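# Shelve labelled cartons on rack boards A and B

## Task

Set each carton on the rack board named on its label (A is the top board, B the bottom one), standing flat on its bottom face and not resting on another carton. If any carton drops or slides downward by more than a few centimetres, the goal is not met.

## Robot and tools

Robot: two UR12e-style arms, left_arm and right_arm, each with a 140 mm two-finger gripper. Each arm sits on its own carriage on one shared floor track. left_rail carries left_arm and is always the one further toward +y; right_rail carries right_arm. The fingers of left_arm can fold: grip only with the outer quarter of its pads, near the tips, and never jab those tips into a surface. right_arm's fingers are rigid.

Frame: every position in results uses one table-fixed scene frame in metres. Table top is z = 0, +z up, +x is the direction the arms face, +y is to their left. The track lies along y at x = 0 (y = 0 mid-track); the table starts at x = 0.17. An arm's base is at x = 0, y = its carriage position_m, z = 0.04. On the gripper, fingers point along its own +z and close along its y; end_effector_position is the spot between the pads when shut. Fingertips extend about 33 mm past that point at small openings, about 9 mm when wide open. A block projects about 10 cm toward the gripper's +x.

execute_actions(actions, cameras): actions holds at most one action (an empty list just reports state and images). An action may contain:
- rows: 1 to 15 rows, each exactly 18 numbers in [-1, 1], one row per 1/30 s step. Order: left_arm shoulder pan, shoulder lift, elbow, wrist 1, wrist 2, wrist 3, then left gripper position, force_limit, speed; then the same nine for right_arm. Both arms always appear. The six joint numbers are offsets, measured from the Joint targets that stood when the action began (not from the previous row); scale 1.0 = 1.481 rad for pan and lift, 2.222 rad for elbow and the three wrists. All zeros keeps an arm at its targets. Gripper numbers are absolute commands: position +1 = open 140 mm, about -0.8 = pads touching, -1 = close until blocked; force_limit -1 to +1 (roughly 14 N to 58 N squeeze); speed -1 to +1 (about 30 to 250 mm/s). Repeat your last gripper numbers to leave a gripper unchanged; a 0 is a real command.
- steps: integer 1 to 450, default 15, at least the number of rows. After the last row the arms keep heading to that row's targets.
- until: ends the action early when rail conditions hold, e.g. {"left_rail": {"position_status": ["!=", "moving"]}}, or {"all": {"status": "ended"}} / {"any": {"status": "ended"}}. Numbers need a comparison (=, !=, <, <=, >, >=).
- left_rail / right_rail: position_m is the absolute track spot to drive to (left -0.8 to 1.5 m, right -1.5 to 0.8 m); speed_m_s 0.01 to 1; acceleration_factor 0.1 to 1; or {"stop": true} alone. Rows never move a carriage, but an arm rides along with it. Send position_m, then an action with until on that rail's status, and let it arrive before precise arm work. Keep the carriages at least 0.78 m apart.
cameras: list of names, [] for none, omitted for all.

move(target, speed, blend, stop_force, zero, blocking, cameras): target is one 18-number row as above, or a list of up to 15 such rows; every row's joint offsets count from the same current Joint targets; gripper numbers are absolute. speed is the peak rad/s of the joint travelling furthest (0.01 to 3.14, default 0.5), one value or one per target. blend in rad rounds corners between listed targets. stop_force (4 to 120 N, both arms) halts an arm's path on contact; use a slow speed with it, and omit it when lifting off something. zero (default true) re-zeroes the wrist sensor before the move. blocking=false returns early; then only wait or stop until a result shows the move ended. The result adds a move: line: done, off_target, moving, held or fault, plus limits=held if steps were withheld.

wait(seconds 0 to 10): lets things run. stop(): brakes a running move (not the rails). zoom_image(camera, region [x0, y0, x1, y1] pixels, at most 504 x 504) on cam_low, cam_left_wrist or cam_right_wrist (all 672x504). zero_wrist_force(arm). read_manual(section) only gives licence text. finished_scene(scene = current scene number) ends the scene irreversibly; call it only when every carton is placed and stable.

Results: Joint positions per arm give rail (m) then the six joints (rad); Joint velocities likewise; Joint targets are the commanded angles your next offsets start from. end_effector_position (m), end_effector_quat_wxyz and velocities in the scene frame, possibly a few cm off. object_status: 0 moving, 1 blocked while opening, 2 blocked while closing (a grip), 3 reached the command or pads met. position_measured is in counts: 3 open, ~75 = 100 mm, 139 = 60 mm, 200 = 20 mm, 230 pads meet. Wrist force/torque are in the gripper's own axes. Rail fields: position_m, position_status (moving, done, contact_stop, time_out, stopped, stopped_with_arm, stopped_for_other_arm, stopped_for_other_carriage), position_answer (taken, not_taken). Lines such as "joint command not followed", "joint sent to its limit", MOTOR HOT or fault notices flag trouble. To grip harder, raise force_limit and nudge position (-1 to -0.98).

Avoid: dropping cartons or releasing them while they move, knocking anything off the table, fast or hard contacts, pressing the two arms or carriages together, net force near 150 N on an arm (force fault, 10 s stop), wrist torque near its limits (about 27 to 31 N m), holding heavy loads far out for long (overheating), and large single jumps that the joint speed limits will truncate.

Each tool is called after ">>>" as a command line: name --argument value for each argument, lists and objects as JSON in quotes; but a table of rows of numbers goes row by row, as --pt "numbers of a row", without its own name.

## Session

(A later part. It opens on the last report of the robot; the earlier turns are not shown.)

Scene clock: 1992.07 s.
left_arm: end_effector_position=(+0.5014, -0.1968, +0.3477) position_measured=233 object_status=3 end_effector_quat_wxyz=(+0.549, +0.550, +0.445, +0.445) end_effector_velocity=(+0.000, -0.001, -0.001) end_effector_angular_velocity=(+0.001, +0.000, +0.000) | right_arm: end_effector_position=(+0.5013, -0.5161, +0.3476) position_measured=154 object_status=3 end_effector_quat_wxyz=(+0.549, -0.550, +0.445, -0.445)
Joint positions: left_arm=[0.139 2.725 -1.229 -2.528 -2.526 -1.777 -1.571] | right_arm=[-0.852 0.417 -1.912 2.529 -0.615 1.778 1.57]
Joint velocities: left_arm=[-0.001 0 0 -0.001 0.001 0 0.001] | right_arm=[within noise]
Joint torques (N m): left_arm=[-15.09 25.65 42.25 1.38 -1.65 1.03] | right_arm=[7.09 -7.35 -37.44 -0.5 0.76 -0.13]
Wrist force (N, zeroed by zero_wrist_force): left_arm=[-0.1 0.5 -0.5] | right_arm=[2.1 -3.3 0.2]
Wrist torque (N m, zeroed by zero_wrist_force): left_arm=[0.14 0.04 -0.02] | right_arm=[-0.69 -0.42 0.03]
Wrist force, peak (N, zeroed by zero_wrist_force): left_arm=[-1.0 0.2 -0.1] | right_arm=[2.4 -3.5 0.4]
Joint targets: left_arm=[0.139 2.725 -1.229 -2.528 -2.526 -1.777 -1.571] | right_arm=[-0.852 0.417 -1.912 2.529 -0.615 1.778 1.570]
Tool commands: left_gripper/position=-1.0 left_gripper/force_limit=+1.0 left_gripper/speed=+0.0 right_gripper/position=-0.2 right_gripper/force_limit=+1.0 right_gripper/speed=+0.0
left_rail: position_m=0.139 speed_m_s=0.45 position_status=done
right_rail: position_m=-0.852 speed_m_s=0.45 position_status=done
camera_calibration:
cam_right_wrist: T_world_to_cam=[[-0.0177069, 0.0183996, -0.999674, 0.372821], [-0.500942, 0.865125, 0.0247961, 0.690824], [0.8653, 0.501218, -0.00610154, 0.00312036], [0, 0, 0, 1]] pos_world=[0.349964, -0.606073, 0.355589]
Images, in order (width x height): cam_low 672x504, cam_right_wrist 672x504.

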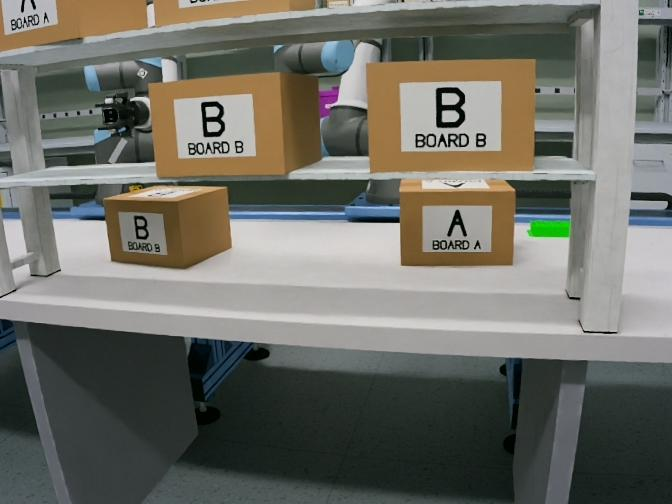

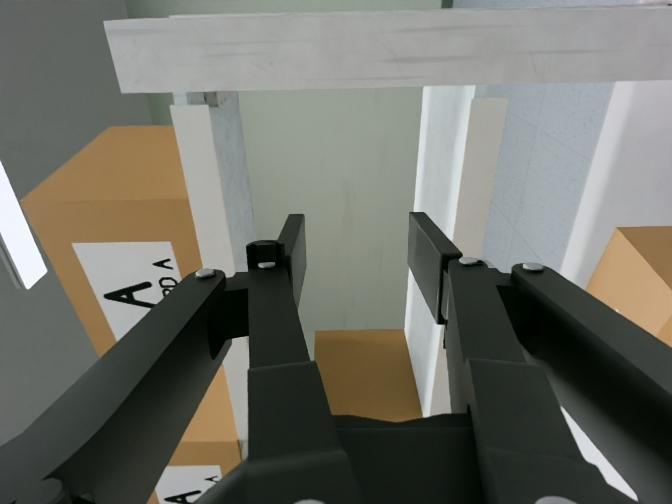

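>>> move --pt "0 -0.090995 -0.034257 0.094907 0 0 -1 1 0 0 0.090995 0.034257 -0.094907 0 0 -0.2 1 0" --pt "0 -0.262322 -0.066369 0.241211 0 0 -1 1 0 0 0.262322 0.066369 -0.241211 0 0 -0.2 1 0" --pt "0 -0.368960 -0.075234 0.321152 0 0 -1 1 0 0 0.368960 0.075234 -0.321152 0 0 -0.2 1 0" --pt "0 -0.524494 -0.077893 0.427477 0 0 -1 1 0 0 0.524494 0.077893 -0.427477 0 0 -0.2 1 0" --speed 0.5 --blend 0.03 --cameras '["cam_low"]'

>>> zero_wrist_force --arm "right_arm"

>>> zero_wrist_force --arm "left_arm"

>>> execute_actions --actions '[{"left_rail":{"position_m":0.122,"speed_m_s":0.06},"right_rail":{"position_m":-0.838,"speed_m_s":0.06},"steps":60,"until":{"all":{"status":"ended"}}}]' --cameras '["cam_low"]'

Scene clock: 2042.03 s.
left_arm: end_effector_position=(+0.5013, -0.1969, +0.0846) position_measured=233 object_status=3 end_effector_quat_wxyz=(+0.549, +0.550, +0.445, +0.445) | right_arm: end_effector_position=(+0.5012, -0.5162, +0.0847) position_measured=154 object_status=3 end_effector_quat_wxyz=(+0.549, -0.550, +0.445, -0.445)
Joint positions: left_arm=[0.139 2.725 -2.006 -2.701 -1.577 -1.777 -1.571] | right_arm=[-0.852 0.417 -1.136 2.702 -1.565 1.778 1.57]
Joint velocities: within noise
Joint torques (N m): left_arm=[11.35 22.16 -6.58 6.75 -0.7 1.6] | right_arm=[2.15 -27.37 4.79 -7.82 -2.31 -0.06]
Wrist force (N, zeroed by zero_wrist_force): left_arm=[0.1 0.3 -0.2] | right_arm=[2.0 -2.9 0.1]
Wrist torque (N m, zeroed by zero_wrist_force): left_arm=[0.08 -0.03 -0.03] | right_arm=[-0.61 -0.42 -0.01]
Wrist force, peak (N, zeroed by zero_wrist_force): left_arm=[2.7 53.9 -30.8] | right_arm=[2.3 -5.3 0.2]
Joint targets: left_arm=[0.139 2.725 -2.006 -2.701 -1.577 -1.777 -1.571] | right_arm=[-0.852 0.417 -1.136 2.702 -1.565 1.778 1.570]
left_rail: position_m=0.139 speed_m_s=0.45 position_status=done
right_rail: position_m=-0.852 speed_m_s=0.45 position_status=done
move: done
Images, in order (width x height): cam_low 672x504.

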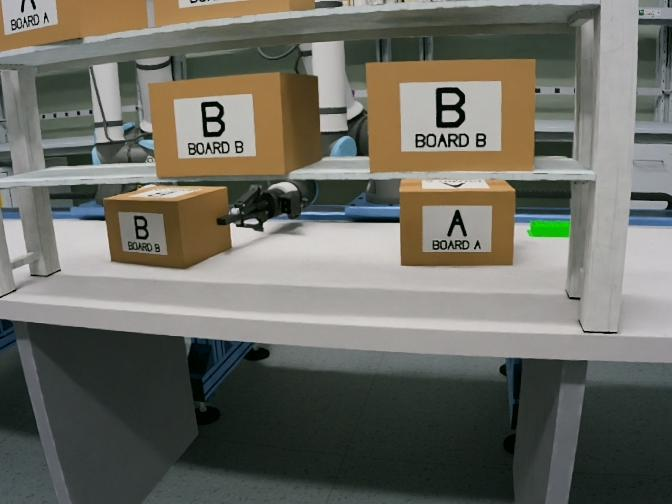

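Wrist force sensor zeroed.

Wrist force sensor zeroed.

Scene clock: 2042.80 s.
left_arm: end_effector_position=(+0.5013, -0.2137, +0.0845) position_measured=233 object_status=3 end_effector_quat_wxyz=(+0.549, +0.550, +0.445, +0.445) | right_arm: end_effector_position=(+0.5011, -0.5022, +0.0846) position_measured=154 object_status=3 end_effector_quat_wxyz=(+0.549, -0.550, +0.445, -0.445)
Joint positions: left_arm=[0.122 2.725 -2.006 -2.702 -1.577 -1.778 -1.571] | right_arm=[-0.838 0.417 -1.136 2.702 -1.565 1.778 1.57]
Joint velocities: within noise
Joint torques (N m): left_arm=[1.41 25.08 4.79 6.54 4.4 1.56] | right_arm=[1.53 -28.27 1.36 -6.73 -2.29 -0.04]
Wrist force (N, zeroed by zero_wrist_force): left_arm=[6.6 1.0 -1.8] | right_arm=[-0.2 0.1 0.2]
Wrist torque (N m, zeroed by zero_wrist_force): left_arm=[-0.03 0.35 -0.01] | right_arm=[0.03 0.04 0.00]
Wrist force, peak (N, zeroed by zero_wrist_force): left_arm=[10.5 1.7 -2.6] | right_arm=[1.2 -0.1 -0.4]
Joint targets: left_arm=[0.122 2.725 -2.006 -2.701 -1.577 -1.777 -1.571] | right_arm=[-0.838 0.417 -1.136 2.702 -1.565 1.778 1.570]
Tool commands: left_gripper/position=-1.0 left_gripper/force_limit=+1.0 left_gripper/speed=+0.0 right_gripper/position=-0.2 right_gripper/force_limit=+1.0 right_gripper/speed=+0.0
left_rail: position_m=0.122 speed_m_s=0.06 position_status=done
right_rail: position_m=-0.838 speed_m_s=0.06 position_status=done
Images, in order (width x height): cam_low 672x504.

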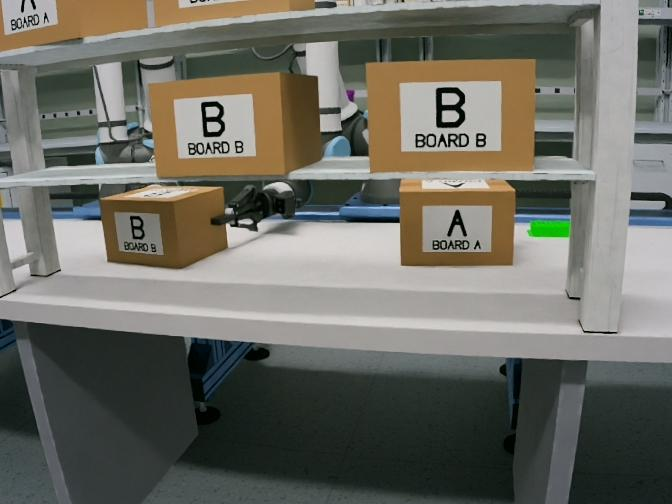

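>>> execute_actions --actions '[{"right_rail":{"position_m":-0.832,"speed_m_s":0.04},"steps":40,"until":{"right_rail":{"position_status":["!=","moving"]}}}]' --cameras '[]'

>>> execute_actions --actions '[{"right_rail":{"position_m":-0.828,"speed_m_s":0.03},"steps":40,"until":{"right_rail":{"position_status":["!=","moving"]}}}]' --cameras '["cam_low"]'

Scene clock: 2060.90 s.
left_arm: end_effector_position=(+0.5013, -0.2139, +0.0846) position_measured=233 object_status=3 end_effector_quat_wxyz=(+0.549, +0.550, +0.445, +0.445) | right_arm: end_effector_position=(+0.5012, -0.4962, +0.0846) position_measured=154 object_status=3 end_effector_quat_wxyz=(+0.549, -0.550, +0.445, -0.445)
Joint positions: left_arm=[0.122 2.725 -2.006 -2.701 -1.577 -1.777 -1.571] | right_arm=[-0.832 0.417 -1.136 2.702 -1.565 1.778 1.57]
Joint velocities: within noise
Joint torques (N m): left_arm=[-19.24 24.96 11.63 3.22 1.51 1.74] | right_arm=[-2.43 -30.76 -8.87 -4.6 -2.3 0.14]
Wrist force (N, zeroed by zero_wrist_force): left_arm=[6.4 -0.6 -2.9] | right_arm=[0.2 -0.2 0.0]
Wrist torque (N m, zeroed by zero_wrist_force): left_arm=[-0.07 0.33 0.00] | right_arm=[-0.05 -0.05 0.00]
Wrist force, peak (N, zeroed by zero_wrist_force): left_arm=[9.3 0.7 -3.4] | right_arm=[-0.6 0.0 0.3]
Joint targets: left_arm=[0.122 2.725 -2.006 -2.701 -1.577 -1.777 -1.571] | right_arm=[-0.832 0.417 -1.136 2.702 -1.565 1.778 1.570]
Tool commands: left_gripper/position=-1.0 left_gripper/force_limit=+1.0 left_gripper/speed=+0.0 right_gripper/position=-0.2 right_gripper/force_limit=+1.0 right_gripper/speed=+0.0
left_rail: position_m=0.122 speed_m_s=0.06 position_status=done
right_rail: position_m=-0.832 speed_m_s=0.04 position_status=done
No camera images: "cameras" was empty.

Scene clock: 2061.40 s.
left_arm: end_effector_position=(+0.5013, -0.2139, +0.0846) position_measured=233 object_status=3 end_effector_quat_wxyz=(+0.549, +0.550, +0.445, +0.445) | right_arm: end_effector_position=(+0.5012, -0.4921, +0.0846) position_measured=154 object_status=3 end_effector_quat_wxyz=(+0.549, -0.550, +0.445, -0.445)
Joint positions: left_arm=[0.122 2.725 -2.006 -2.701 -1.577 -1.777 -1.571] | right_arm=[-0.828 0.417 -1.136 2.702 -1.565 1.778 1.57]
Joint velocities: within noise
Joint torques (N m): left_arm=[-20.17 28.47 8.38 2.55 1 1.68] | right_arm=[-2.44 -30.79 -8.82 -3.76 -2.37 0.14]
Wrist force (N, zeroed by zero_wrist_force): left_arm=[7.1 0.2 -2.4] | right_arm=[0.1 0.0 0.1]
Wrist torque (N m, zeroed by zero_wrist_force): left_arm=[-0.03 0.23 0.00] | right_arm=[0.00 -0.02 0.00]
Wrist force, peak (N, zeroed by zero_wrist_force): left_arm=[7.0 -0.3 -2.9] | right_arm=[-0.5 -0.1 0.4]
Joint targets: left_arm=[0.122 2.725 -2.006 -2.701 -1.577 -1.777 -1.571] | right_arm=[-0.828 0.417 -1.136 2.702 -1.565 1.778 1.570]
Tool commands: left_gripper/position=-1.0 left_gripper/force_limit=+1.0 left_gripper/speed=+0.0 right_gripper/position=-0.2 right_gripper/force_limit=+1.0 right_gripper/speed=+0.0
left_rail: position_m=0.122 speed_m_s=0.06 position_status=done
right_rail: position_m=-0.828 speed_m_s=0.03 position_status=done
Images, in order (width x height): cam_low 672x504.

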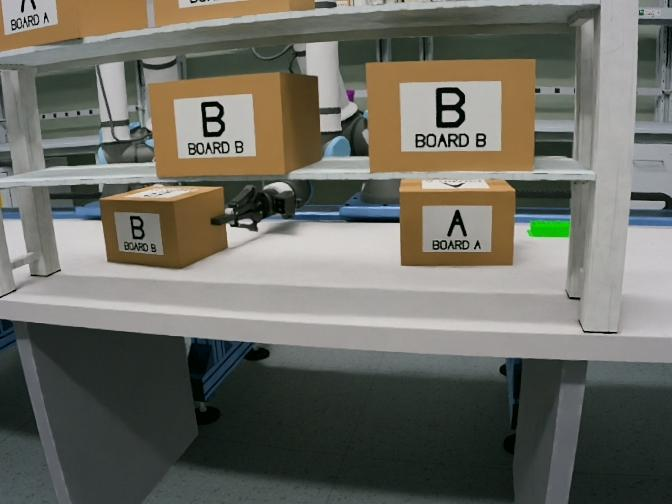

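>>> execute_actions --actions '[{"right_rail":{"position_m":-0.823,"speed_m_s":0.03},"steps":40,"until":{"right_rail":{"position_status":["!=","moving"]}}}]' --cameras '[]'

>>> execute_actions --actions '[{"right_rail":{"position_m":-0.818,"speed_m_s":0.03},"steps":40,"until":{"right_rail":{"position_status":["!=","moving"]}}}]' --cameras '["cam_low"]'

Scene clock: 2067.00 s.
left_arm: end_effector_position=(+0.5013, -0.2138, +0.0846) position_measured=233 object_status=3 end_effector_quat_wxyz=(+0.549, +0.550, +0.445, +0.445) | right_arm: end_effector_position=(+0.5012, -0.4872, +0.0846) position_measured=154 object_status=3 end_effector_quat_wxyz=(+0.549, -0.550, +0.445, -0.445) end_effector_velocity=(+0.000, +0.000, -0.001) end_effector_angular_velocity=(+0.000, +0.001, +0.000)
Joint positions: left_arm=[0.122 2.725 -2.006 -2.701 -1.577 -1.777 -1.571] | right_arm=[-0.823 0.417 -1.136 2.702 -1.565 1.778 1.57]
Joint velocities: left_arm=[within noise] | right_arm=[0.001 -0.001 0.001 0 0 -0.001 0.001]
Joint torques (N m): left_arm=[-17.1 30 -0.44 1.14 -0.14 2.18] | right_arm=[-6.77 -32.98 -7.52 -1.35 -2.36 0.11]
Wrist force (N, zeroed by zero_wrist_force): left_arm=[6.5 -0.5 -2.7] | right_arm=[0.2 0.2 -0.1]
Wrist torque (N m, zeroed by zero_wrist_force): left_arm=[-0.03 0.30 0.00] | right_arm=[0.02 -0.04 0.00]
Wrist force, peak (N, zeroed by zero_wrist_force): left_arm=[7.1 0.4 -2.6] | right_arm=[1.1 0.1 0.1]
Joint targets: left_arm=[0.122 2.725 -2.006 -2.701 -1.577 -1.777 -1.571] | right_arm=[-0.823 0.417 -1.136 2.702 -1.565 1.778 1.570]
Tool commands: left_gripper/position=-1.0 left_gripper/force_limit=+1.0 left_gripper/speed=+0.0 right_gripper/position=-0.2 right_gripper/force_limit=+1.0 right_gripper/speed=+0.0
left_rail: position_m=0.122 speed_m_s=0.06 position_status=done
right_rail: position_m=-0.823 speed_m_s=0.03 position_status=done
No camera images: "cameras" was empty.

Scene clock: 2067.50 s.
left_arm: end_effector_position=(+0.5013, -0.2138, +0.0846) position_measured=233 object_status=3 end_effector_quat_wxyz=(+0.549, +0.550, +0.445, +0.445) | right_arm: end_effector_position=(+0.5012, -0.4821, +0.0846) position_measured=154 object_status=3 end_effector_quat_wxyz=(+0.549, -0.550, +0.445, -0.445)
Joint positions: left_arm=[0.122 2.725 -2.006 -2.701 -1.577 -1.777 -1.571] | right_arm=[-0.818 0.417 -1.136 2.702 -1.565 1.778 1.57]
Joint velocities: within noise
Joint torques (N m): left_arm=[-17.97 30.06 -2.32 1.29 -0.17 2.27] | right_arm=[-6.75 -33.7 -7.68 -1.2 -2.24 0.25]
Wrist force (N, zeroed by zero_wrist_force): left_arm=[6.9 0.1 -2.6] | right_arm=[0.0 0.1 0.1]
Wrist torque (N m, zeroed by zero_wrist_force): left_arm=[-0.05 0.29 0.00] | right_arm=[0.04 0.05 -0.01]
Wrist force, peak (N, zeroed by zero_wrist_force): left_arm=[7.2 0.4 -2.7] | right_arm=[-0.4 -0.2 0.4]
Joint targets: left_arm=[0.122 2.725 -2.006 -2.701 -1.577 -1.777 -1.571] | right_arm=[-0.818 0.417 -1.136 2.702 -1.565 1.778 1.570]
Tool commands: left_gripper/position=-1.0 left_gripper/force_limit=+1.0 left_gripper/speed=+0.0 right_gripper/position=-0.2 right_gripper/force_limit=+1.0 right_gripper/speed=+0.0
left_rail: position_m=0.122 speed_m_s=0.06 position_status=done
right_rail: position_m=-0.818 speed_m_s=0.03 position_status=done
Images, in order (width x height): cam_low 672x504.

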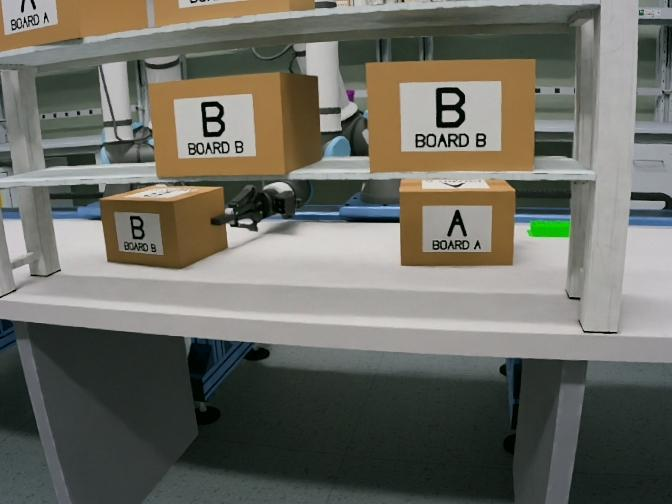

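>>> execute_actions --actions '[{"right_rail":{"position_m":-0.813,"speed_m_s":0.03},"steps":40,"until":{"right_rail":{"position_status":["!=","moving"]}}}]' --cameras '[]'

>>> execute_actions --actions '[{"right_rail":{"position_m":-0.809,"speed_m_s":0.03},"steps":40,"until":{"right_rail":{"position_status":["!=","moving"]}}}]' --cameras '[]'

Scene clock: 2071.93 s.
left_arm: end_effector_position=(+0.5013, -0.2138, +0.0845) position_measured=233 object_status=3 end_effector_quat_wxyz=(+0.549, +0.550, +0.445, +0.445) | right_arm: end_effector_position=(+0.5012, -0.4772, +0.0846) position_measured=154 object_status=3 end_effector_quat_wxyz=(+0.549, -0.550, +0.445, -0.445)
Joint positions: left_arm=[0.122 2.725 -2.006 -2.701 -1.577 -1.777 -1.571] | right_arm=[-0.813 0.417 -1.136 2.702 -1.565 1.778 1.57]
Joint velocities: within noise
Joint torques (N m): left_arm=[-17.3 34.05 -2.55 1.61 0.04 2.2] | right_arm=[-8.24 -36.16 -5.55 -0.4 -2.05 -0.01]
Wrist force (N, zeroed by zero_wrist_force): left_arm=[6.3 -0.6 -2.1] | right_arm=[1.7 0.2 -2.1]
Wrist torque (N m, zeroed by zero_wrist_force): left_arm=[-0.04 0.26 0.00] | right_arm=[-0.08 0.00 -0.01]
Wrist force, peak (N, zeroed by zero_wrist_force): left_arm=[7.0 -0.4 -3.0] | right_arm=[1.5 0.4 -2.3]
Joint targets: left_arm=[0.122 2.725 -2.006 -2.701 -1.577 -1.777 -1.571] | right_arm=[-0.813 0.417 -1.136 2.702 -1.565 1.778 1.570]
Tool commands: left_gripper/position=-1.0 left_gripper/force_limit=+1.0 left_gripper/speed=+0.0 right_gripper/position=-0.2 right_gripper/force_limit=+1.0 right_gripper/speed=+0.0
left_rail: position_m=0.122 speed_m_s=0.06 position_status=done
right_rail: position_m=-0.813 speed_m_s=0.03 position_status=done
No camera images: "cameras" was empty.

Scene clock: 2072.43 s.
left_arm: end_effector_position=(+0.5013, -0.2137, +0.0845) position_measured=233 object_status=3 end_effector_quat_wxyz=(+0.549, +0.550, +0.445, +0.445) | right_arm: end_effector_position=(+0.5012, -0.4733, +0.0846) position_measured=154 object_status=3 end_effector_quat_wxyz=(+0.549, -0.550, +0.445, -0.445)
Joint positions: left_arm=[0.122 2.725 -2.006 -2.701 -1.577 -1.778 -1.571] | right_arm=[-0.809 0.417 -1.136 2.702 -1.565 1.778 1.57]
Joint velocities: within noise
Joint torques (N m): left_arm=[-18.62 32.29 -1.54 1.4 2.28 2.43] | right_arm=[-0.94 -35.91 -5.71 -0.43 -2.63 0.24]
Wrist force (N, zeroed by zero_wrist_force): left_arm=[13.3 0.8 -2.2] | right_arm=[21.8 -2.6 -5.5]
Wrist torque (N m, zeroed by zero_wrist_force): left_arm=[-0.07 0.52 -0.01] | right_arm=[-0.08 0.54 0.00]
Wrist force, peak (N, zeroed by zero_wrist_force): left_arm=[13.6 0.6 -2.2] | right_arm=[22.0 -1.6 -5.7]
Joint targets: left_arm=[0.122 2.725 -2.006 -2.701 -1.577 -1.777 -1.571] | right_arm=[-0.809 0.417 -1.136 2.702 -1.565 1.778 1.570]
Tool commands: left_gripper/position=-1.0 left_gripper/force_limit=+1.0 left_gripper/speed=+0.0 right_gripper/position=-0.2 right_gripper/force_limit=+1.0 right_gripper/speed=+0.0
left_rail: position_m=0.122 speed_m_s=0.06 position_status=done
right_rail: position_m=-0.809 speed_m_s=0.03 position_status=done
No camera images: "cameras" was empty.

>>> execute_actions --actions '[{"left_rail":{"position_m":0.119,"speed_m_s":0.03},"right_rail":{"position_m":-0.808,"speed_m_s":0.03},"steps":40,"until":{"all":{"status":"ended"}}}]' --cameras '[]'

Scene clock: 2082.50 s.
left_arm: end_effector_position=(+0.5013, -0.2167, +0.0845) position_measured=233 object_status=3 end_effector_quat_wxyz=(+0.549, +0.550, +0.445, +0.445) | right_arm: end_effector_position=(+0.5012, -0.4723, +0.0846) position_measured=154 object_status=3 end_effector_quat_wxyz=(+0.549, -0.550, +0.445, -0.445)
Joint positions: left_arm=[0.119 2.725 -2.006 -2.702 -1.577 -1.778 -1.571] | right_arm=[-0.808 0.417 -1.136 2.702 -1.565 1.778 1.57]
Joint velocities: within noise
Joint torques (N m): left_arm=[-20.59 35.33 14.21 1.77 12.01 2.39] | right_arm=[21.18 -37.63 -4.08 -0.32 -10.16 0.37]
Wrist force (N, zeroed by zero_wrist_force): left_arm=[54.3 10.9 -15.7] | right_arm=[41.5 -4.2 -7.6]
Wrist torque (N m, zeroed by zero_wrist_force): left_arm=[-0.23 1.78 -0.14] | right_arm=[-0.04 1.01 0.02]
Wrist force, peak (N, zeroed by zero_wrist_force): left_arm=[54.3 10.9 -15.7] | right_arm=[41.5 -4.2 -7.6]
Joint targets: left_arm=[0.119 2.725 -2.006 -2.701 -1.577 -1.777 -1.571] | right_arm=[-0.808 0.417 -1.136 2.702 -1.565 1.778 1.570]
Tool commands: left_gripper/position=-1.0 left_gripper/force_limit=+1.0 left_gripper/speed=+0.0 right_gripper/position=-0.2 right_gripper/force_limit=+1.0 right_gripper/speed=+0.0
left_rail: position_m=0.119 speed_m_s=0.03 position_status=done
right_rail: position_m=-0.808 speed_m_s=0.03 position_status=done
No camera images: "cameras" was empty.

>>> move --pt "0 0.025861 -0.000327 -0.016910 0 0 -1 1 0 0 -0.025861 0.000327 0.016910 0 0 -0.2 1 0" --speed 0.05 --cameras '["cam_low"]'

Scene clock: 2093.80 s.
left_arm: end_effector_position=(+0.5013, -0.2169, +0.0945) position_measured=233 object_status=3 end_effector_quat_wxyz=(+0.549, +0.550, +0.445, +0.445) | right_arm: end_effector_position=(+0.5012, -0.4722, +0.0945) position_measured=154 object_status=3 end_effector_quat_wxyz=(+0.549, -0.550, +0.445, -0.445)
Joint positions: left_arm=[0.119 2.725 -1.968 -2.702 -1.614 -1.777 -1.571] | right_arm=[-0.808 0.417 -1.174 2.702 -1.528 1.778 1.57]
Joint velocities: within noise
Joint torques (N m): left_arm=[-17.1 74.15 12.95 3.87 8.85 2.36] | right_arm=[19.21 -56.35 -10.68 -3.12 -22.46 0.3]
Wrist force (N, zeroed by zero_wrist_force): left_arm=[45.5 -8.5 -9.4] | right_arm=[46.4 7.1 -7.8]
Wrist torque (N m, zeroed by zero_wrist_force): left_arm=[0.18 1.55 0.11] | right_arm=[-0.54 1.16 -0.02]
Wrist force, peak (N, zeroed by zero_wrist_force): left_arm=[55.6 10.4 -17.9] | right_arm=[48.0 7.4 -8.3]
Joint targets: left_arm=[0.119 2.725 -1.968 -2.702 -1.614 -1.777 -1.571] | right_arm=[-0.808 0.417 -1.174 2.702 -1.528 1.778 1.570]
left_rail: position_m=0.119 speed_m_s=0.03 position_status=done
right_rail: position_m=-0.808 speed_m_s=0.03 position_status=done
move: done
Images, in order (width x height): cam_low 672x504.

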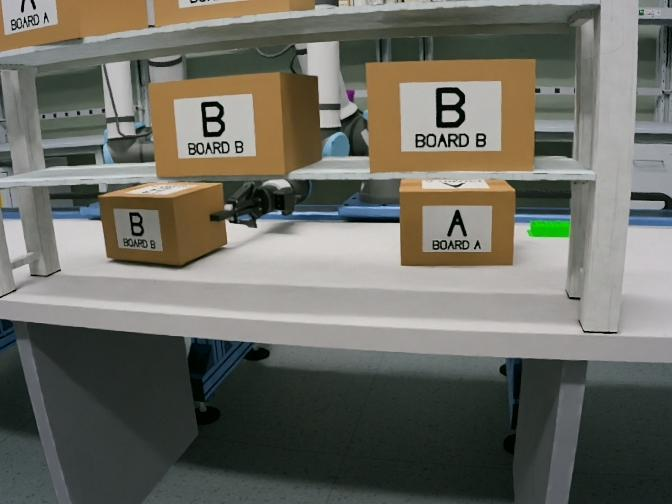

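>>> zoom_image --camera "cam_low" --region '[80, 160, 280, 290]'

Scaled by 2.520.

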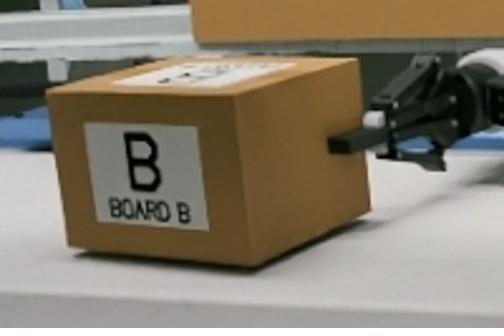

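>>> move --pt "0 0.054222 0.000297 -0.036436 0 0 -1 1 0 0 -0.054222 -0.000297 0.036436 0 0 -0.2 1 0" --speed 0.08 --cameras '["cam_low"]'

>>> zoom_image --camera "cam_low" --region '[80, 160, 280, 290]'

Scene clock: 2118.63 s.
left_arm: end_effector_position=(+0.5014, -0.2169, +0.1155) position_measured=233 object_status=3 end_effector_quat_wxyz=(+0.549, +0.550, +0.445, +0.445) | right_arm: end_effector_position=(+0.5012, -0.4722, +0.1155) position_measured=154 object_status=3 end_effector_quat_wxyz=(+0.549, -0.550, +0.445, -0.445)
Joint positions: left_arm=[0.119 2.725 -1.888 -2.702 -1.695 -1.777 -1.571] | right_arm=[-0.808 0.417 -1.254 2.702 -1.447 1.778 1.57]
Joint velocities: within noise
Joint torques (N m): left_arm=[-15.25 69.31 37.54 3.77 9.77 2.1] | right_arm=[20.44 -55.37 -29.28 -2.82 -22.24 0.32]
Wrist force (N, zeroed by zero_wrist_force): left_arm=[44.8 -8.1 -8.9] | right_arm=[45.5 6.2 -7.4]
Wrist torque (N m, zeroed by zero_wrist_force): left_arm=[0.20 1.53 0.11] | right_arm=[-0.70 1.14 0.00]
Wrist force, peak (N, zeroed by zero_wrist_force): left_arm=[47.6 -8.7 -10.1] | right_arm=[48.7 6.9 -8.3]
Joint targets: left_arm=[0.119 2.725 -1.887 -2.702 -1.695 -1.777 -1.571] | right_arm=[-0.808 0.417 -1.254 2.702 -1.447 1.778 1.570]
left_rail: position_m=0.119 speed_m_s=0.03 position_status=done
right_rail: position_m=-0.808 speed_m_s=0.03 position_status=done
move: done
Images, in order (width x height): cam_low 672x504.

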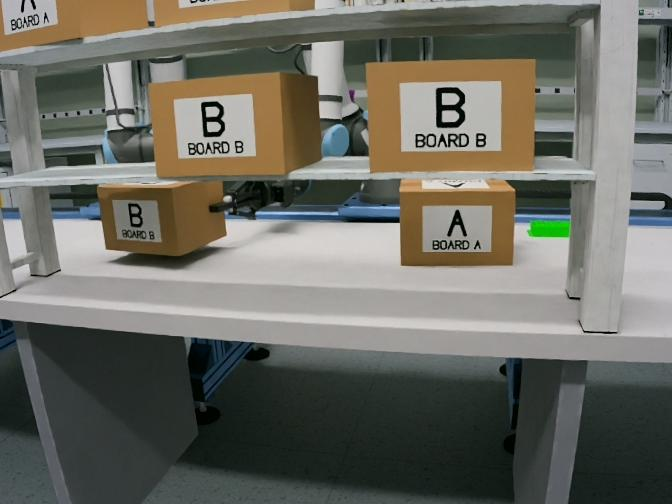

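Scaled by 2.520.

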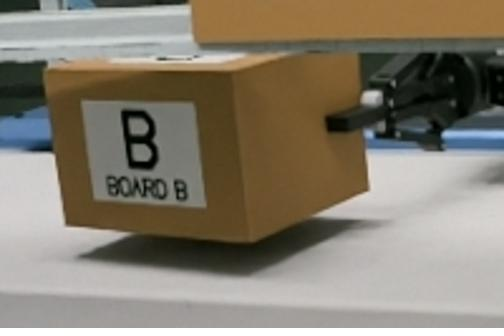

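>>> move --pt "0 -0.079400 0.000030 0.052890 0 0 -1 1 0 0 0.079400 -0.000030 -0.052890 0 0 -0.2 1 0" --speed 0.06 --cameras '[]'

>>> execute_actions --actions '[{"left_rail":{"position_m":0.131,"speed_m_s":0.05},"right_rail":{"position_m":-0.822,"speed_m_s":0.05},"steps":40,"until":{"all":{"status":"ended"}}}]' --cameras '["cam_low"]'

>>> move --pt "0.021249 -0.001325 0.011392 -0.011421 0.014163 0 -1 1 0 -0.021249 0.001325 -0.011392 0.011421 -0.014163 0 -0.2 1 0" --speed 0.2 --cameras '[]'

Scene clock: 2264.57 s.
left_arm: end_effector_position=(+0.5014, -0.2168, +0.0849) position_measured=233 object_status=3 end_effector_quat_wxyz=(+0.549, +0.550, +0.445, +0.445) | right_arm: end_effector_position=(+0.5012, -0.4722, +0.0850) position_measured=154 object_status=3 end_effector_quat_wxyz=(+0.549, -0.550, +0.445, -0.445)
Joint positions: left_arm=[0.119 2.725 -2.005 -2.701 -1.578 -1.777 -1.571] | right_arm=[-0.808 0.417 -1.137 2.702 -1.564 1.778 1.57]
Joint velocities: within noise
Joint torques (N m): left_arm=[-15.42 25.34 30.5 9.4 12.43 2.44] | right_arm=[17.31 -29.94 -22.8 -9.98 -22.45 0.45]
Wrist force (N, zeroed by zero_wrist_force): left_arm=[45.7 2.2 -15.9] | right_arm=[46.7 -2.5 -12.5]
Wrist torque (N m, zeroed by zero_wrist_force): left_arm=[-0.05 1.46 -0.02] | right_arm=[0.01 1.06 0.00]
Wrist force, peak (N, zeroed by zero_wrist_force): left_arm=[48.7 -8.1 -10.3] | right_arm=[49.7 7.1 -8.7]
Joint targets: left_arm=[0.119 2.725 -2.005 -2.701 -1.578 -1.777 -1.571] | right_arm=[-0.808 0.417 -1.137 2.702 -1.564 1.778 1.570]
left_rail: position_m=0.119 speed_m_s=0.03 position_status=done
right_rail: position_m=-0.808 speed_m_s=0.03 position_status=done
move: done
No camera images: "cameras" was empty.

Scene clock: 2265.27 s.
left_arm: end_effector_position=(+0.5014, -0.2049, +0.0849) position_measured=233 object_status=3 end_effector_quat_wxyz=(+0.549, +0.550, +0.445, +0.445) | right_arm: end_effector_position=(+0.5012, -0.4861, +0.0849) position_measured=154 object_status=3 end_effector_quat_wxyz=(+0.549, -0.550, +0.445, -0.445)
Joint positions: left_arm=[0.131 2.725 -2.005 -2.701 -1.578 -1.777 -1.571] | right_arm=[-0.822 0.417 -1.137 2.702 -1.564 1.778 1.57]
Joint velocities: within noise
Joint torques (N m): left_arm=[-13.69 23.86 -7.44 0.95 -1.78 2.47] | right_arm=[-0.42 -30.5 5.69 -0.73 3.1 0.38]
Wrist force (N, zeroed by zero_wrist_force): left_arm=[0.1 -0.3 -0.2] | right_arm=[2.1 3.6 1.3]
Wrist torque (N m, zeroed by zero_wrist_force): left_arm=[-0.05 -0.01 0.00] | right_arm=[0.79 -0.45 0.01]
Wrist force, peak (N, zeroed by zero_wrist_force): left_arm=[45.5 1.7 -16.1] | right_arm=[46.5 -1.8 -12.8]
Joint targets: left_arm=[0.131 2.725 -2.005 -2.701 -1.578 -1.777 -1.571] | right_arm=[-0.822 0.417 -1.137 2.702 -1.564 1.778 1.570]
Tool commands: left_gripper/position=-1.0 left_gripper/force_limit=+1.0 left_gripper/speed=+0.0 right_gripper/position=-0.2 right_gripper/force_limit=+1.0 right_gripper/speed=+0.0
left_rail: position_m=0.131 speed_m_s=0.05 position_status=done
right_rail: position_m=-0.822 speed_m_s=0.05 position_status=done
Images, in order (width x height): cam_low 672x504.

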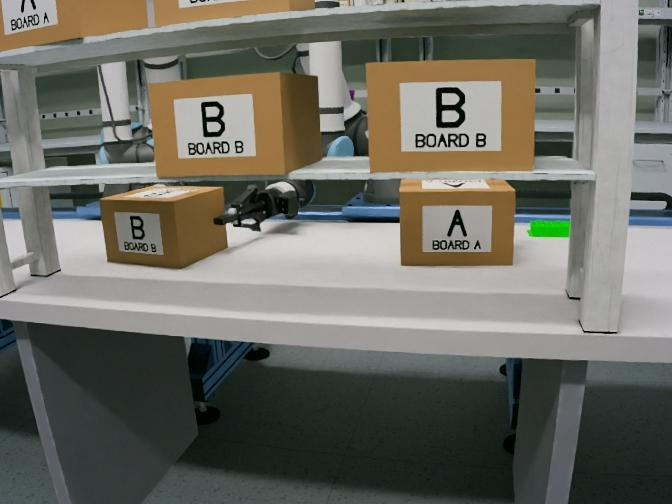

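Scene clock: 2266.10 s.
left_arm: end_effector_position=(+0.5226, -0.2047, +0.0839) position_measured=233 object_status=3 end_effector_quat_wxyz=(+0.549, +0.550, +0.446, +0.444) | right_arm: end_effector_position=(+0.5224, -0.4863, +0.0839) position_measured=154 object_status=3 end_effector_quat_wxyz=(+0.549, -0.551, +0.445, -0.445)
Joint positions: left_arm=[0.131 2.756 -2.007 -2.676 -1.603 -1.746 -1.571] | right_arm=[-0.822 0.386 -1.135 2.677 -1.539 1.747 1.57]
Joint velocities: within noise
Joint torques (N m): left_arm=[11.69 25.26 16.42 -0.15 2.53 2.12] | right_arm=[-11.54 -29.48 -11.97 0.52 -3.2 0.59]
Wrist force (N, zeroed by zero_wrist_force): left_arm=[0.0 -0.1 0.0] | right_arm=[2.2 3.5 1.3]
Wrist torque (N m, zeroed by zero_wrist_force): left_arm=[-0.01 0.01 0.01] | right_arm=[0.78 -0.49 0.01]
Wrist force, peak (N, zeroed by zero_wrist_force): left_arm=[-0.2 -0.1 -1.2] | right_arm=[2.5 3.7 1.7]
Joint targets: left_arm=[0.131 2.756 -2.007 -2.676 -1.603 -1.746 -1.571] | right_arm=[-0.822 0.385 -1.135 2.676 -1.539 1.746 1.570]
left_rail: position_m=0.131 speed_m_s=0.05 position_status=done
right_rail: position_m=-0.822 speed_m_s=0.05 position_status=done
move: done
No camera images: "cameras" was empty.

>>> zero_wrist_force --arm "right_arm"

>>> execute_actions --actions '[{"left_rail":{"position_m":0.118,"speed_m_s":0.06},"right_rail":{"position_m":-0.814,"speed_m_s":0.05},"steps":50,"until":{"all":{"status":"ended"}}}]' --cameras '[]'

Wrist force sensor zeroed.

Scene clock: 2276.93 s.
left_arm: end_effector_position=(+0.5228, -0.2176, +0.0838) position_measured=233 object_status=3 end_effector_quat_wxyz=(+0.549, +0.550, +0.446, +0.444) end_effector_velocity=(-0.001, +0.000, -0.001) end_effector_angular_velocity=(+0.002, +0.002, +0.000) | right_arm: end_effector_position=(+0.5226, -0.4784, +0.0839) position_measured=154 object_status=3 end_effector_quat_wxyz=(+0.549, -0.551, +0.445, -0.445)
Joint positions: left_arm=[0.118 2.757 -2.007 -2.676 -1.603 -1.746 -1.571] | right_arm=[-0.814 0.385 -1.135 2.676 -1.539 1.746 1.57]
Joint velocities: left_arm=[-0.001 0 -0.001 -0.002 -0.001 0 0.001] | right_arm=[within noise]
Joint torques (N m): left_arm=[-6.93 27.25 9.88 1.51 5.33 2.34] | right_arm=[12.48 -32.02 -5.16 0.18 -3.44 0.55]
Wrist force (N, zeroed by zero_wrist_force): left_arm=[33.3 2.4 -15.2] | right_arm=[28.5 -0.6 2.5]
Wrist torque (N m, zeroed by zero_wrist_force): left_arm=[-0.05 -1.28 -0.28] | right_arm=[0.10 0.75 -0.02]
Wrist force, peak (N, zeroed by zero_wrist_force): left_arm=[33.3 2.4 -15.2] | right_arm=[28.5 -0.6 2.5]
Joint targets: left_arm=[0.118 2.756 -2.007 -2.676 -1.603 -1.746 -1.571] | right_arm=[-0.814 0.385 -1.135 2.676 -1.539 1.746 1.570]
Tool commands: left_gripper/position=-1.0 left_gripper/force_limit=+1.0 left_gripper/speed=+0.0 right_gripper/position=-0.2 right_gripper/force_limit=+1.0 right_gripper/speed=+0.0
left_rail: position_m=0.118 speed_m_s=0.06 position_status=done
right_rail: position_m=-0.814 speed_m_s=0.05 position_status=done
No camera images: "cameras" was empty.

>>> execute_actions --actions '[{"left_rail":{"position_m":0.1165,"speed_m_s":0.03},"steps":40,"until":{"all":{"status":"ended"}}}]' --cameras '["cam_low","cam_left_wrist"]'

Scene clock: 2294.50 s.
left_arm: end_effector_position=(+0.5227, -0.2192, +0.0839) position_measured=233 object_status=3 end_effector_quat_wxyz=(+0.549, +0.550, +0.446, +0.444) | right_arm: end_effector_position=(+0.5226, -0.4783, +0.0839) position_measured=154 object_status=3 end_effector_quat_wxyz=(+0.549, -0.551, +0.445, -0.445)
Joint positions: left_arm=[0.117 2.756 -2.007 -2.676 -1.603 -1.746 -1.571] | right_arm=[-0.814 0.385 -1.135 2.676 -1.539 1.746 1.57]
Joint velocities: within noise
Joint torques (N m): left_arm=[-29.57 39.58 16.3 6.71 15.62 2.22] | right_arm=[28.44 -31.89 1.82 -0.32 -10.8 0.65]
Wrist force (N, zeroed by zero_wrist_force): left_arm=[44.1 5.4 -22.0] | right_arm=[40.5 -0.6 4.9]
Wrist torque (N m, zeroed by zero_wrist_force): left_arm=[0.11 -1.74 -0.41] | right_arm=[0.10 1.17 -0.01]
Wrist force, peak (N, zeroed by zero_wrist_force): left_arm=[44.5 5.5 -22.3] | right_arm=[40.6 -1.2 5.3]
Joint targets: left_arm=[0.117 2.756 -2.007 -2.676 -1.603 -1.746 -1.571] | right_arm=[-0.814 0.385 -1.135 2.676 -1.539 1.746 1.570]
Tool commands: left_gripper/position=-1.0 left_gripper/force_limit=+1.0 left_gripper/speed=+0.0 right_gripper/position=-0.2 right_gripper/force_limit=+1.0 right_gripper/speed=+0.0
left_rail: position_m=0.117 speed_m_s=0.03 position_status=done
right_rail: position_m=-0.814 speed_m_s=0.05 position_status=done
camera_calibration:
cam_left_wrist: T_world_to_cam=[[-0.0152728, 0.00103312, 0.999883, -0.0666146], [-0.526799, -0.849959, -0.00716845, 0.0858628], [0.849852, -0.526847, 0.0135255, -0.378094], [0, 0, 0, 1]] pos_world=[0.365539, -0.126149, 0.0723362]
Images, in order (width x height): cam_low 672x504, cam_left_wrist 672x504.

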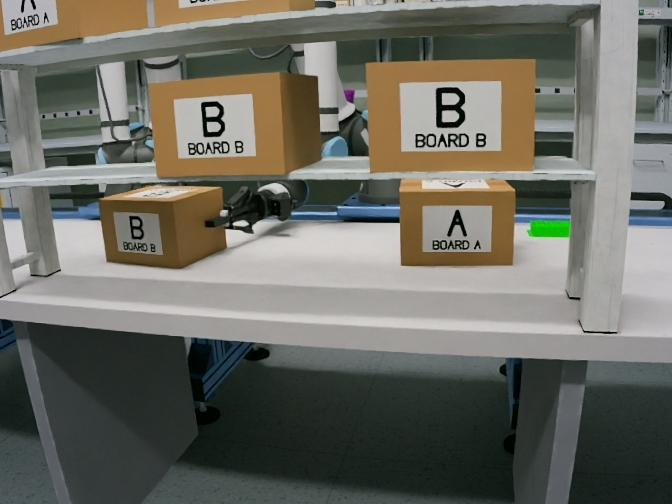

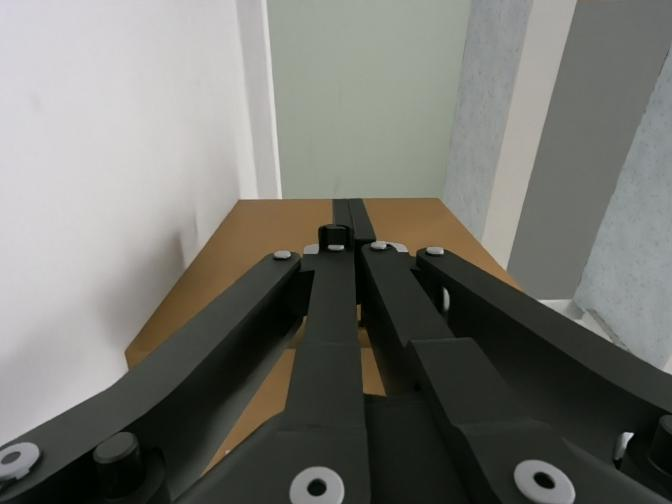

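>>> execute_actions --actions '[{"right_rail":{"position_m":-0.834,"speed_m_s":0.06},"steps":40,"until":{"all":{"status":"ended"}}}]' --cameras '[]'

>>> execute_actions --actions '[{"left_rail":{"position_m":0.106,"speed_m_s":0.04},"steps":40,"until":{"all":{"status":"ended"}}}]' --cameras '["cam_low"]'

Scene clock: 2326.30 s.
left_arm: end_effector_position=(+0.5228, -0.2196, +0.0839) position_measured=233 object_status=3 end_effector_quat_wxyz=(+0.549, +0.550, +0.445, +0.444) end_effector_velocity=(+0.001, +0.003, +0.000) end_effector_angular_velocity=(+0.000, +0.000, +0.002) | right_arm: end_effector_position=(+0.5225, -0.4982, +0.0839) position_measured=154 object_status=3 end_effector_quat_wxyz=(+0.549, -0.551, +0.445, -0.445)
Joint positions: left_arm=[0.116 2.756 -2.007 -2.676 -1.603 -1.746 -1.571] | right_arm=[-0.834 0.385 -1.135 2.676 -1.539 1.746 1.57]
Joint velocities: left_arm=[0.002 0.001 -0.001 0.001 0 -0.001 0] | right_arm=[within noise]
Joint torques (N m): left_arm=[-0.4 50.29 6.74 6.32 -1.86 2.02] | right_arm=[-11.19 -33.5 2.33 -0.67 2.81 0.69]
Wrist force (N, zeroed by zero_wrist_force): left_arm=[2.3 -0.1 -1.0] | right_arm=[1.8 2.0 0.7]
Wrist torque (N m, zeroed by zero_wrist_force): left_arm=[-0.05 -0.05 0.00] | right_arm=[0.46 -0.40 0.00]
Wrist force, peak (N, zeroed by zero_wrist_force): left_arm=[45.8 6.1 -22.7] | right_arm=[40.8 -0.5 5.3]
Joint targets: left_arm=[0.117 2.756 -2.007 -2.676 -1.603 -1.746 -1.571] | right_arm=[-0.834 0.385 -1.135 2.676 -1.539 1.746 1.570]
Tool commands: left_gripper/position=-1.0 left_gripper/force_limit=+1.0 left_gripper/speed=+0.0 right_gripper/position=-0.2 right_gripper/force_limit=+1.0 right_gripper/speed=+0.0
left_rail: position_m=0.116 position_m_goal=0.117 speed_m_s=0.03 position_status=done
right_rail: position_m=-0.834 speed_m_s=0.06 position_status=done
No camera images: "cameras" was empty.

Scene clock: 2326.97 s.
left_arm: end_effector_position=(+0.5228, -0.2297, +0.0839) position_measured=233 object_status=3 end_effector_quat_wxyz=(+0.549, +0.550, +0.446, +0.444) | right_arm: end_effector_position=(+0.5226, -0.4983, +0.0839) position_measured=154 object_status=3 end_effector_quat_wxyz=(+0.549, -0.551, +0.445, -0.445)
Joint positions: left_arm=[0.106 2.756 -2.007 -2.676 -1.603 -1.746 -1.571] | right_arm=[-0.834 0.385 -1.135 2.676 -1.539 1.746 1.57]
Joint velocities: within noise
Joint torques (N m): left_arm=[13.37 54.55 -3.69 6.32 2.51 2.34] | right_arm=[-13.73 -34.62 2.65 -0.61 2.83 0.75]
Wrist force (N, zeroed by zero_wrist_force): left_arm=[5.7 0.9 -1.9] | right_arm=[2.1 1.7 0.8]
Wrist torque (N m, zeroed by zero_wrist_force): left_arm=[0.01 -0.20 -0.04] | right_arm=[0.41 -0.47 0.00]
Wrist force, peak (N, zeroed by zero_wrist_force): left_arm=[8.2 0.2 -3.3] | right_arm=[2.0 2.1 0.8]
Joint targets: left_arm=[0.106 2.756 -2.007 -2.676 -1.603 -1.746 -1.571] | right_arm=[-0.834 0.385 -1.135 2.676 -1.539 1.746 1.570]
Tool commands: left_gripper/position=-1.0 left_gripper/force_limit=+1.0 left_gripper/speed=+0.0 right_gripper/position=-0.2 right_gripper/force_limit=+1.0 right_gripper/speed=+0.0
left_rail: position_m=0.106 speed_m_s=0.04 position_status=done
right_rail: position_m=-0.834 speed_m_s=0.06 position_status=done
Images, in order (width x height): cam_low 672x504.

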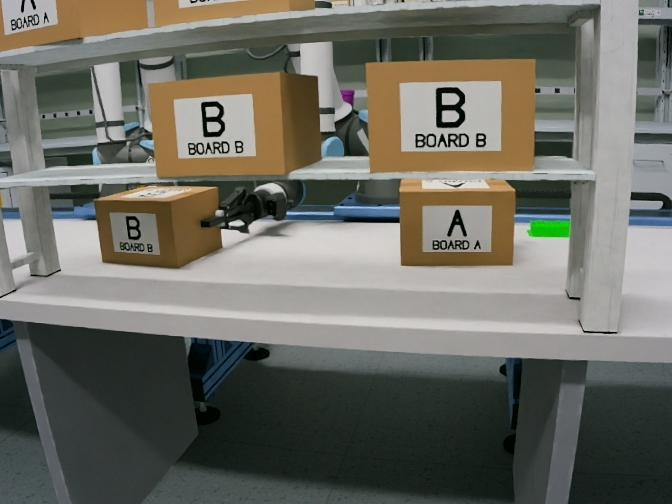

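>>> execute_actions --actions '[{"left_rail":{"position_m":0.145,"speed_m_s":0.08},"steps":60,"until":{"all":{"status":"ended"}}}]' --cameras '[]'

>>> move --pt "0 0 0 0 0.0315 0 -1 1 0 0 0 0 0 0 0 -0.2 1 0" --speed 0.2 --cameras '[]'

>>> zero_wrist_force --arm "left_arm"

>>> zero_wrist_force --arm "right_arm"

>>> execute_actions --actions '[{"left_rail":{"position_m":0.134,"speed_m_s":0.05},"right_rail":{"position_m":-0.824,"speed_m_s":0.05},"steps":60,"until":{"all":{"status":"ended"}}}]' --cameras '["cam_low"]'

Scene clock: 2356.73 s.
left_arm: end_effector_position=(+0.5227, -0.1908, +0.0839) position_measured=233 object_status=3 end_effector_quat_wxyz=(+0.549, +0.550, +0.446, +0.444) end_effector_velocity=(+0.000, -0.001, +0.002) end_effector_angular_velocity=(-0.001, -0.003, -0.002) | right_arm: end_effector_position=(+0.5226, -0.4983, +0.0839) position_measured=154 object_status=3 end_effector_quat_wxyz=(+0.549, -0.551, +0.445, -0.445)
Joint positions: left_arm=[0.145 2.756 -2.007 -2.676 -1.603 -1.746 -1.571] | right_arm=[-0.834 0.385 -1.135 2.676 -1.539 1.746 1.57]
Joint velocities: left_arm=[0.001 -0.001 0.002 0 0.001 0 0] | right_arm=[within noise]
Joint torques (N m): left_arm=[5.47 70.65 1.5 6.74 -1.83 1.95] | right_arm=[-13.16 -36.77 2.25 -1.3 2.98 0.71]
Wrist force (N, zeroed by zero_wrist_force): left_arm=[0.1 0.0 -0.3] | right_arm=[1.7 2.0 0.9]
Wrist torque (N m, zeroed by zero_wrist_force): left_arm=[-0.01 -0.01 0.01] | right_arm=[0.47 -0.40 0.00]
Wrist force, peak (N, zeroed by zero_wrist_force): left_arm=[6.6 1.2 -2.3] | right_arm=[2.2 2.1 0.8]
Joint targets: left_arm=[0.145 2.756 -2.007 -2.676 -1.603 -1.746 -1.571] | right_arm=[-0.834 0.385 -1.135 2.676 -1.539 1.746 1.570]
Tool commands: left_gripper/position=-1.0 left_gripper/force_limit=+1.0 left_gripper/speed=+0.0 right_gripper/position=-0.2 right_gripper/force_limit=+1.0 right_gripper/speed=+0.0
left_rail: position_m=0.145 speed_m_s=0.08 position_status=done
right_rail: position_m=-0.834 speed_m_s=0.06 position_status=done
No camera images: "cameras" was empty.

Scene clock: 2357.67 s.
left_arm: end_effector_position=(+0.5170, -0.2138, +0.0838) position_measured=233 object_status=3 end_effector_quat_wxyz=(+0.564, +0.566, +0.426, +0.425) | right_arm: end_effector_position=(+0.5226, -0.4983, +0.0839) position_measured=154 object_status=3 end_effector_quat_wxyz=(+0.549, -0.551, +0.445, -0.445)
Joint positions: left_arm=[0.145 2.756 -2.007 -2.676 -1.603 -1.676 -1.571] | right_arm=[-0.834 0.385 -1.135 2.676 -1.539 1.746 1.57]
Joint velocities: within noise
Joint torques (N m): left_arm=[6.29 64.56 1.9 6.67 2.46 1.78] | right_arm=[-12.75 -37.75 2.52 -1.33 3.3 0.68]
Wrist force (N, zeroed by zero_wrist_force): left_arm=[-0.4 0.0 0.1] | right_arm=[2.0 1.8 0.7]
Wrist torque (N m, zeroed by zero_wrist_force): left_arm=[0.00 0.08 0.01] | right_arm=[0.42 -0.46 0.00]
Wrist force, peak (N, zeroed by zero_wrist_force): left_arm=[-0.5 0.0 0.3] | right_arm=[2.0 2.2 0.7]
Joint targets: left_arm=[0.145 2.756 -2.007 -2.676 -1.603 -1.676 -1.571] | right_arm=[-0.834 0.385 -1.135 2.676 -1.539 1.746 1.570]
left_rail: position_m=0.145 speed_m_s=0.08 position_status=done
right_rail: position_m=-0.834 speed_m_s=0.06 position_status=done
move: done
No camera images: "cameras" was empty.

Wrist force sensor zeroed.

Wrist force sensor zeroed.

Scene clock: 2358.33 s.
left_arm: end_effector_position=(+0.5170, -0.2248, +0.0839) position_measured=233 object_status=3 end_effector_quat_wxyz=(+0.564, +0.566, +0.426, +0.425) | right_arm: end_effector_position=(+0.5226, -0.4884, +0.0839) position_measured=154 object_status=3 end_effector_quat_wxyz=(+0.549, -0.551, +0.445, -0.445)
Joint positions: left_arm=[0.134 2.756 -2.007 -2.676 -1.603 -1.676 -1.571] | right_arm=[-0.824 0.385 -1.135 2.676 -1.539 1.746 1.57]
Joint velocities: within noise
Joint torques (N m): left_arm=[6.65 62.12 1.85 6.09 2.07 2.01] | right_arm=[-7.2 -37.81 1.88 -1.41 -1.89 0.64]
Wrist force (N, zeroed by zero_wrist_force): left_arm=[0.5 -0.1 0.2] | right_arm=[8.3 -1.2 -1.2]
Wrist torque (N m, zeroed by zero_wrist_force): left_arm=[-0.03 -0.12 0.01] | right_arm=[0.08 0.31 -0.02]
Wrist force, peak (N, zeroed by zero_wrist_force): left_arm=[1.5 -0.2 -0.6] | right_arm=[8.2 -0.3 -2.9]
Joint targets: left_arm=[0.134 2.756 -2.007 -2.676 -1.603 -1.676 -1.571] | right_arm=[-0.824 0.385 -1.135 2.676 -1.539 1.746 1.570]
Tool commands: left_gripper/position=-1.0 left_gripper/force_limit=+1.0 left_gripper/speed=+0.0 right_gripper/position=-0.2 right_gripper/force_limit=+1.0 right_gripper/speed=+0.0
left_rail: position_m=0.134 speed_m_s=0.05 position_status=done
right_rail: position_m=-0.824 speed_m_s=0.05 position_status=done
Images, in order (width x height): cam_low 672x504.

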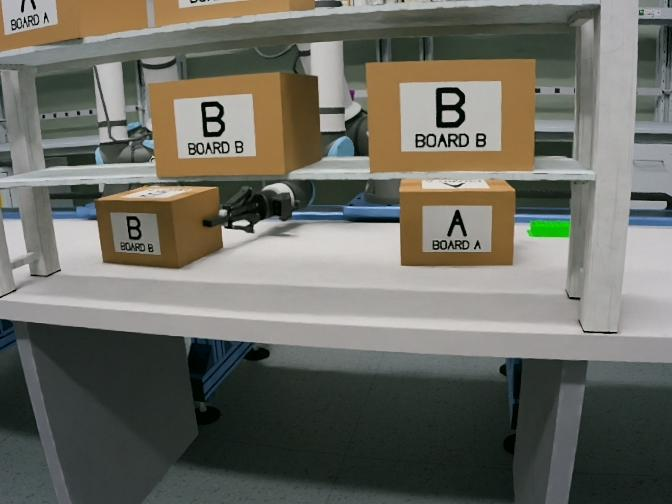

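>>> execute_actions --actions '[{"left_rail":{"position_m":0.130,"speed_m_s":0.04},"steps":40,"until":{"all":{"status":"ended"}}}]' --cameras '[]'

>>> execute_actions --actions '[{"left_rail":{"position_m":0.127,"speed_m_s":0.03},"steps":40,"until":{"all":{"status":"ended"}}}]' --cameras '[]'

Scene clock: 2363.70 s.
left_arm: end_effector_position=(+0.5170, -0.2287, +0.0838) position_measured=233 object_status=3 end_effector_quat_wxyz=(+0.564, +0.566, +0.426, +0.425) end_effector_velocity=(+0.001, -0.001, +0.000) end_effector_angular_velocity=(-0.001, +0.000, +0.000) | right_arm: end_effector_position=(+0.5226, -0.4883, +0.0839) position_measured=154 object_status=3 end_effector_quat_wxyz=(+0.549, -0.551, +0.445, -0.445)
Joint positions: left_arm=[0.13 2.757 -2.007 -2.676 -1.603 -1.676 -1.571] | right_arm=[-0.824 0.385 -1.135 2.676 -1.539 1.746 1.57]
Joint velocities: left_arm=[-0.001 0.001 0.001 0.001 -0.001 0.001 0] | right_arm=[within noise]
Joint torques (N m): left_arm=[-7.36 60.52 5.08 6.19 12.09 2.06] | right_arm=[15.21 -39.65 -4.21 -1.87 -6.72 0.57]
Wrist force (N, zeroed by zero_wrist_force): left_arm=[33.3 4.8 -12.3] | right_arm=[22.9 -2.2 -4.0]
Wrist torque (N m, zeroed by zero_wrist_force): left_arm=[-0.19 1.09 -0.07] | right_arm=[0.12 0.65 0.00]
Wrist force, peak (N, zeroed by zero_wrist_force): left_arm=[33.3 5.5 -11.9] | right_arm=[23.1 -2.4 -4.2]
Joint targets: left_arm=[0.130 2.756 -2.007 -2.676 -1.603 -1.676 -1.571] | right_arm=[-0.824 0.385 -1.135 2.676 -1.539 1.746 1.570]
Tool commands: left_gripper/position=-1.0 left_gripper/force_limit=+1.0 left_gripper/speed=+0.0 right_gripper/position=-0.2 right_gripper/force_limit=+1.0 right_gripper/speed=+0.0
left_rail: position_m=0.130 speed_m_s=0.04 position_status=done
right_rail: position_m=-0.824 speed_m_s=0.05 position_status=done
No camera images: "cameras" was empty.

Scene clock: 2364.17 s.
left_arm: end_effector_position=(+0.5170, -0.2317, +0.0838) position_measured=233 object_status=3 end_effector_quat_wxyz=(+0.564, +0.566, +0.426, +0.425) end_effector_velocity=(+0.000, +0.000, +0.001) end_effector_angular_velocity=(+0.000, -0.001, +0.001) | right_arm: end_effector_position=(+0.5226, -0.4883, +0.0839) position_measured=154 object_status=3 end_effector_quat_wxyz=(+0.549, -0.551, +0.445, -0.445)
Joint positions: left_arm=[0.127 2.757 -2.007 -2.676 -1.603 -1.676 -1.571] | right_arm=[-0.824 0.385 -1.135 2.676 -1.539 1.746 1.57]
Joint velocities: left_arm=[-0.001 0 0 0 0.001 -0.001 0] | right_arm=[within noise]
Joint torques (N m): left_arm=[-23.11 60.04 10.77 6.1 25.52 2.04] | right_arm=[16.28 -39.59 -4.72 -1.85 -6.63 0.64]
Wrist force (N, zeroed by zero_wrist_force): left_arm=[54.8 8.9 -17.7] | right_arm=[43.4 -5.0 -7.0]
Wrist torque (N m, zeroed by zero_wrist_force): left_arm=[-0.24 1.81 -0.13] | right_arm=[0.13 1.11 0.01]
Wrist force, peak (N, zeroed by zero_wrist_force): left_arm=[54.8 8.9 -17.7] | right_arm=[43.7 -5.2 -7.0]
Joint targets: left_arm=[0.127 2.756 -2.007 -2.676 -1.603 -1.676 -1.571] | right_arm=[-0.824 0.385 -1.135 2.676 -1.539 1.746 1.570]
Tool commands: left_gripper/position=-1.0 left_gripper/force_limit=+1.0 left_gripper/speed=+0.0 right_gripper/position=-0.2 right_gripper/force_limit=+1.0 right_gripper/speed=+0.0
left_rail: position_m=0.127 speed_m_s=0.03 position_status=done
right_rail: position_m=-0.824 speed_m_s=0.05 position_status=done
No camera images: "cameras" was empty.


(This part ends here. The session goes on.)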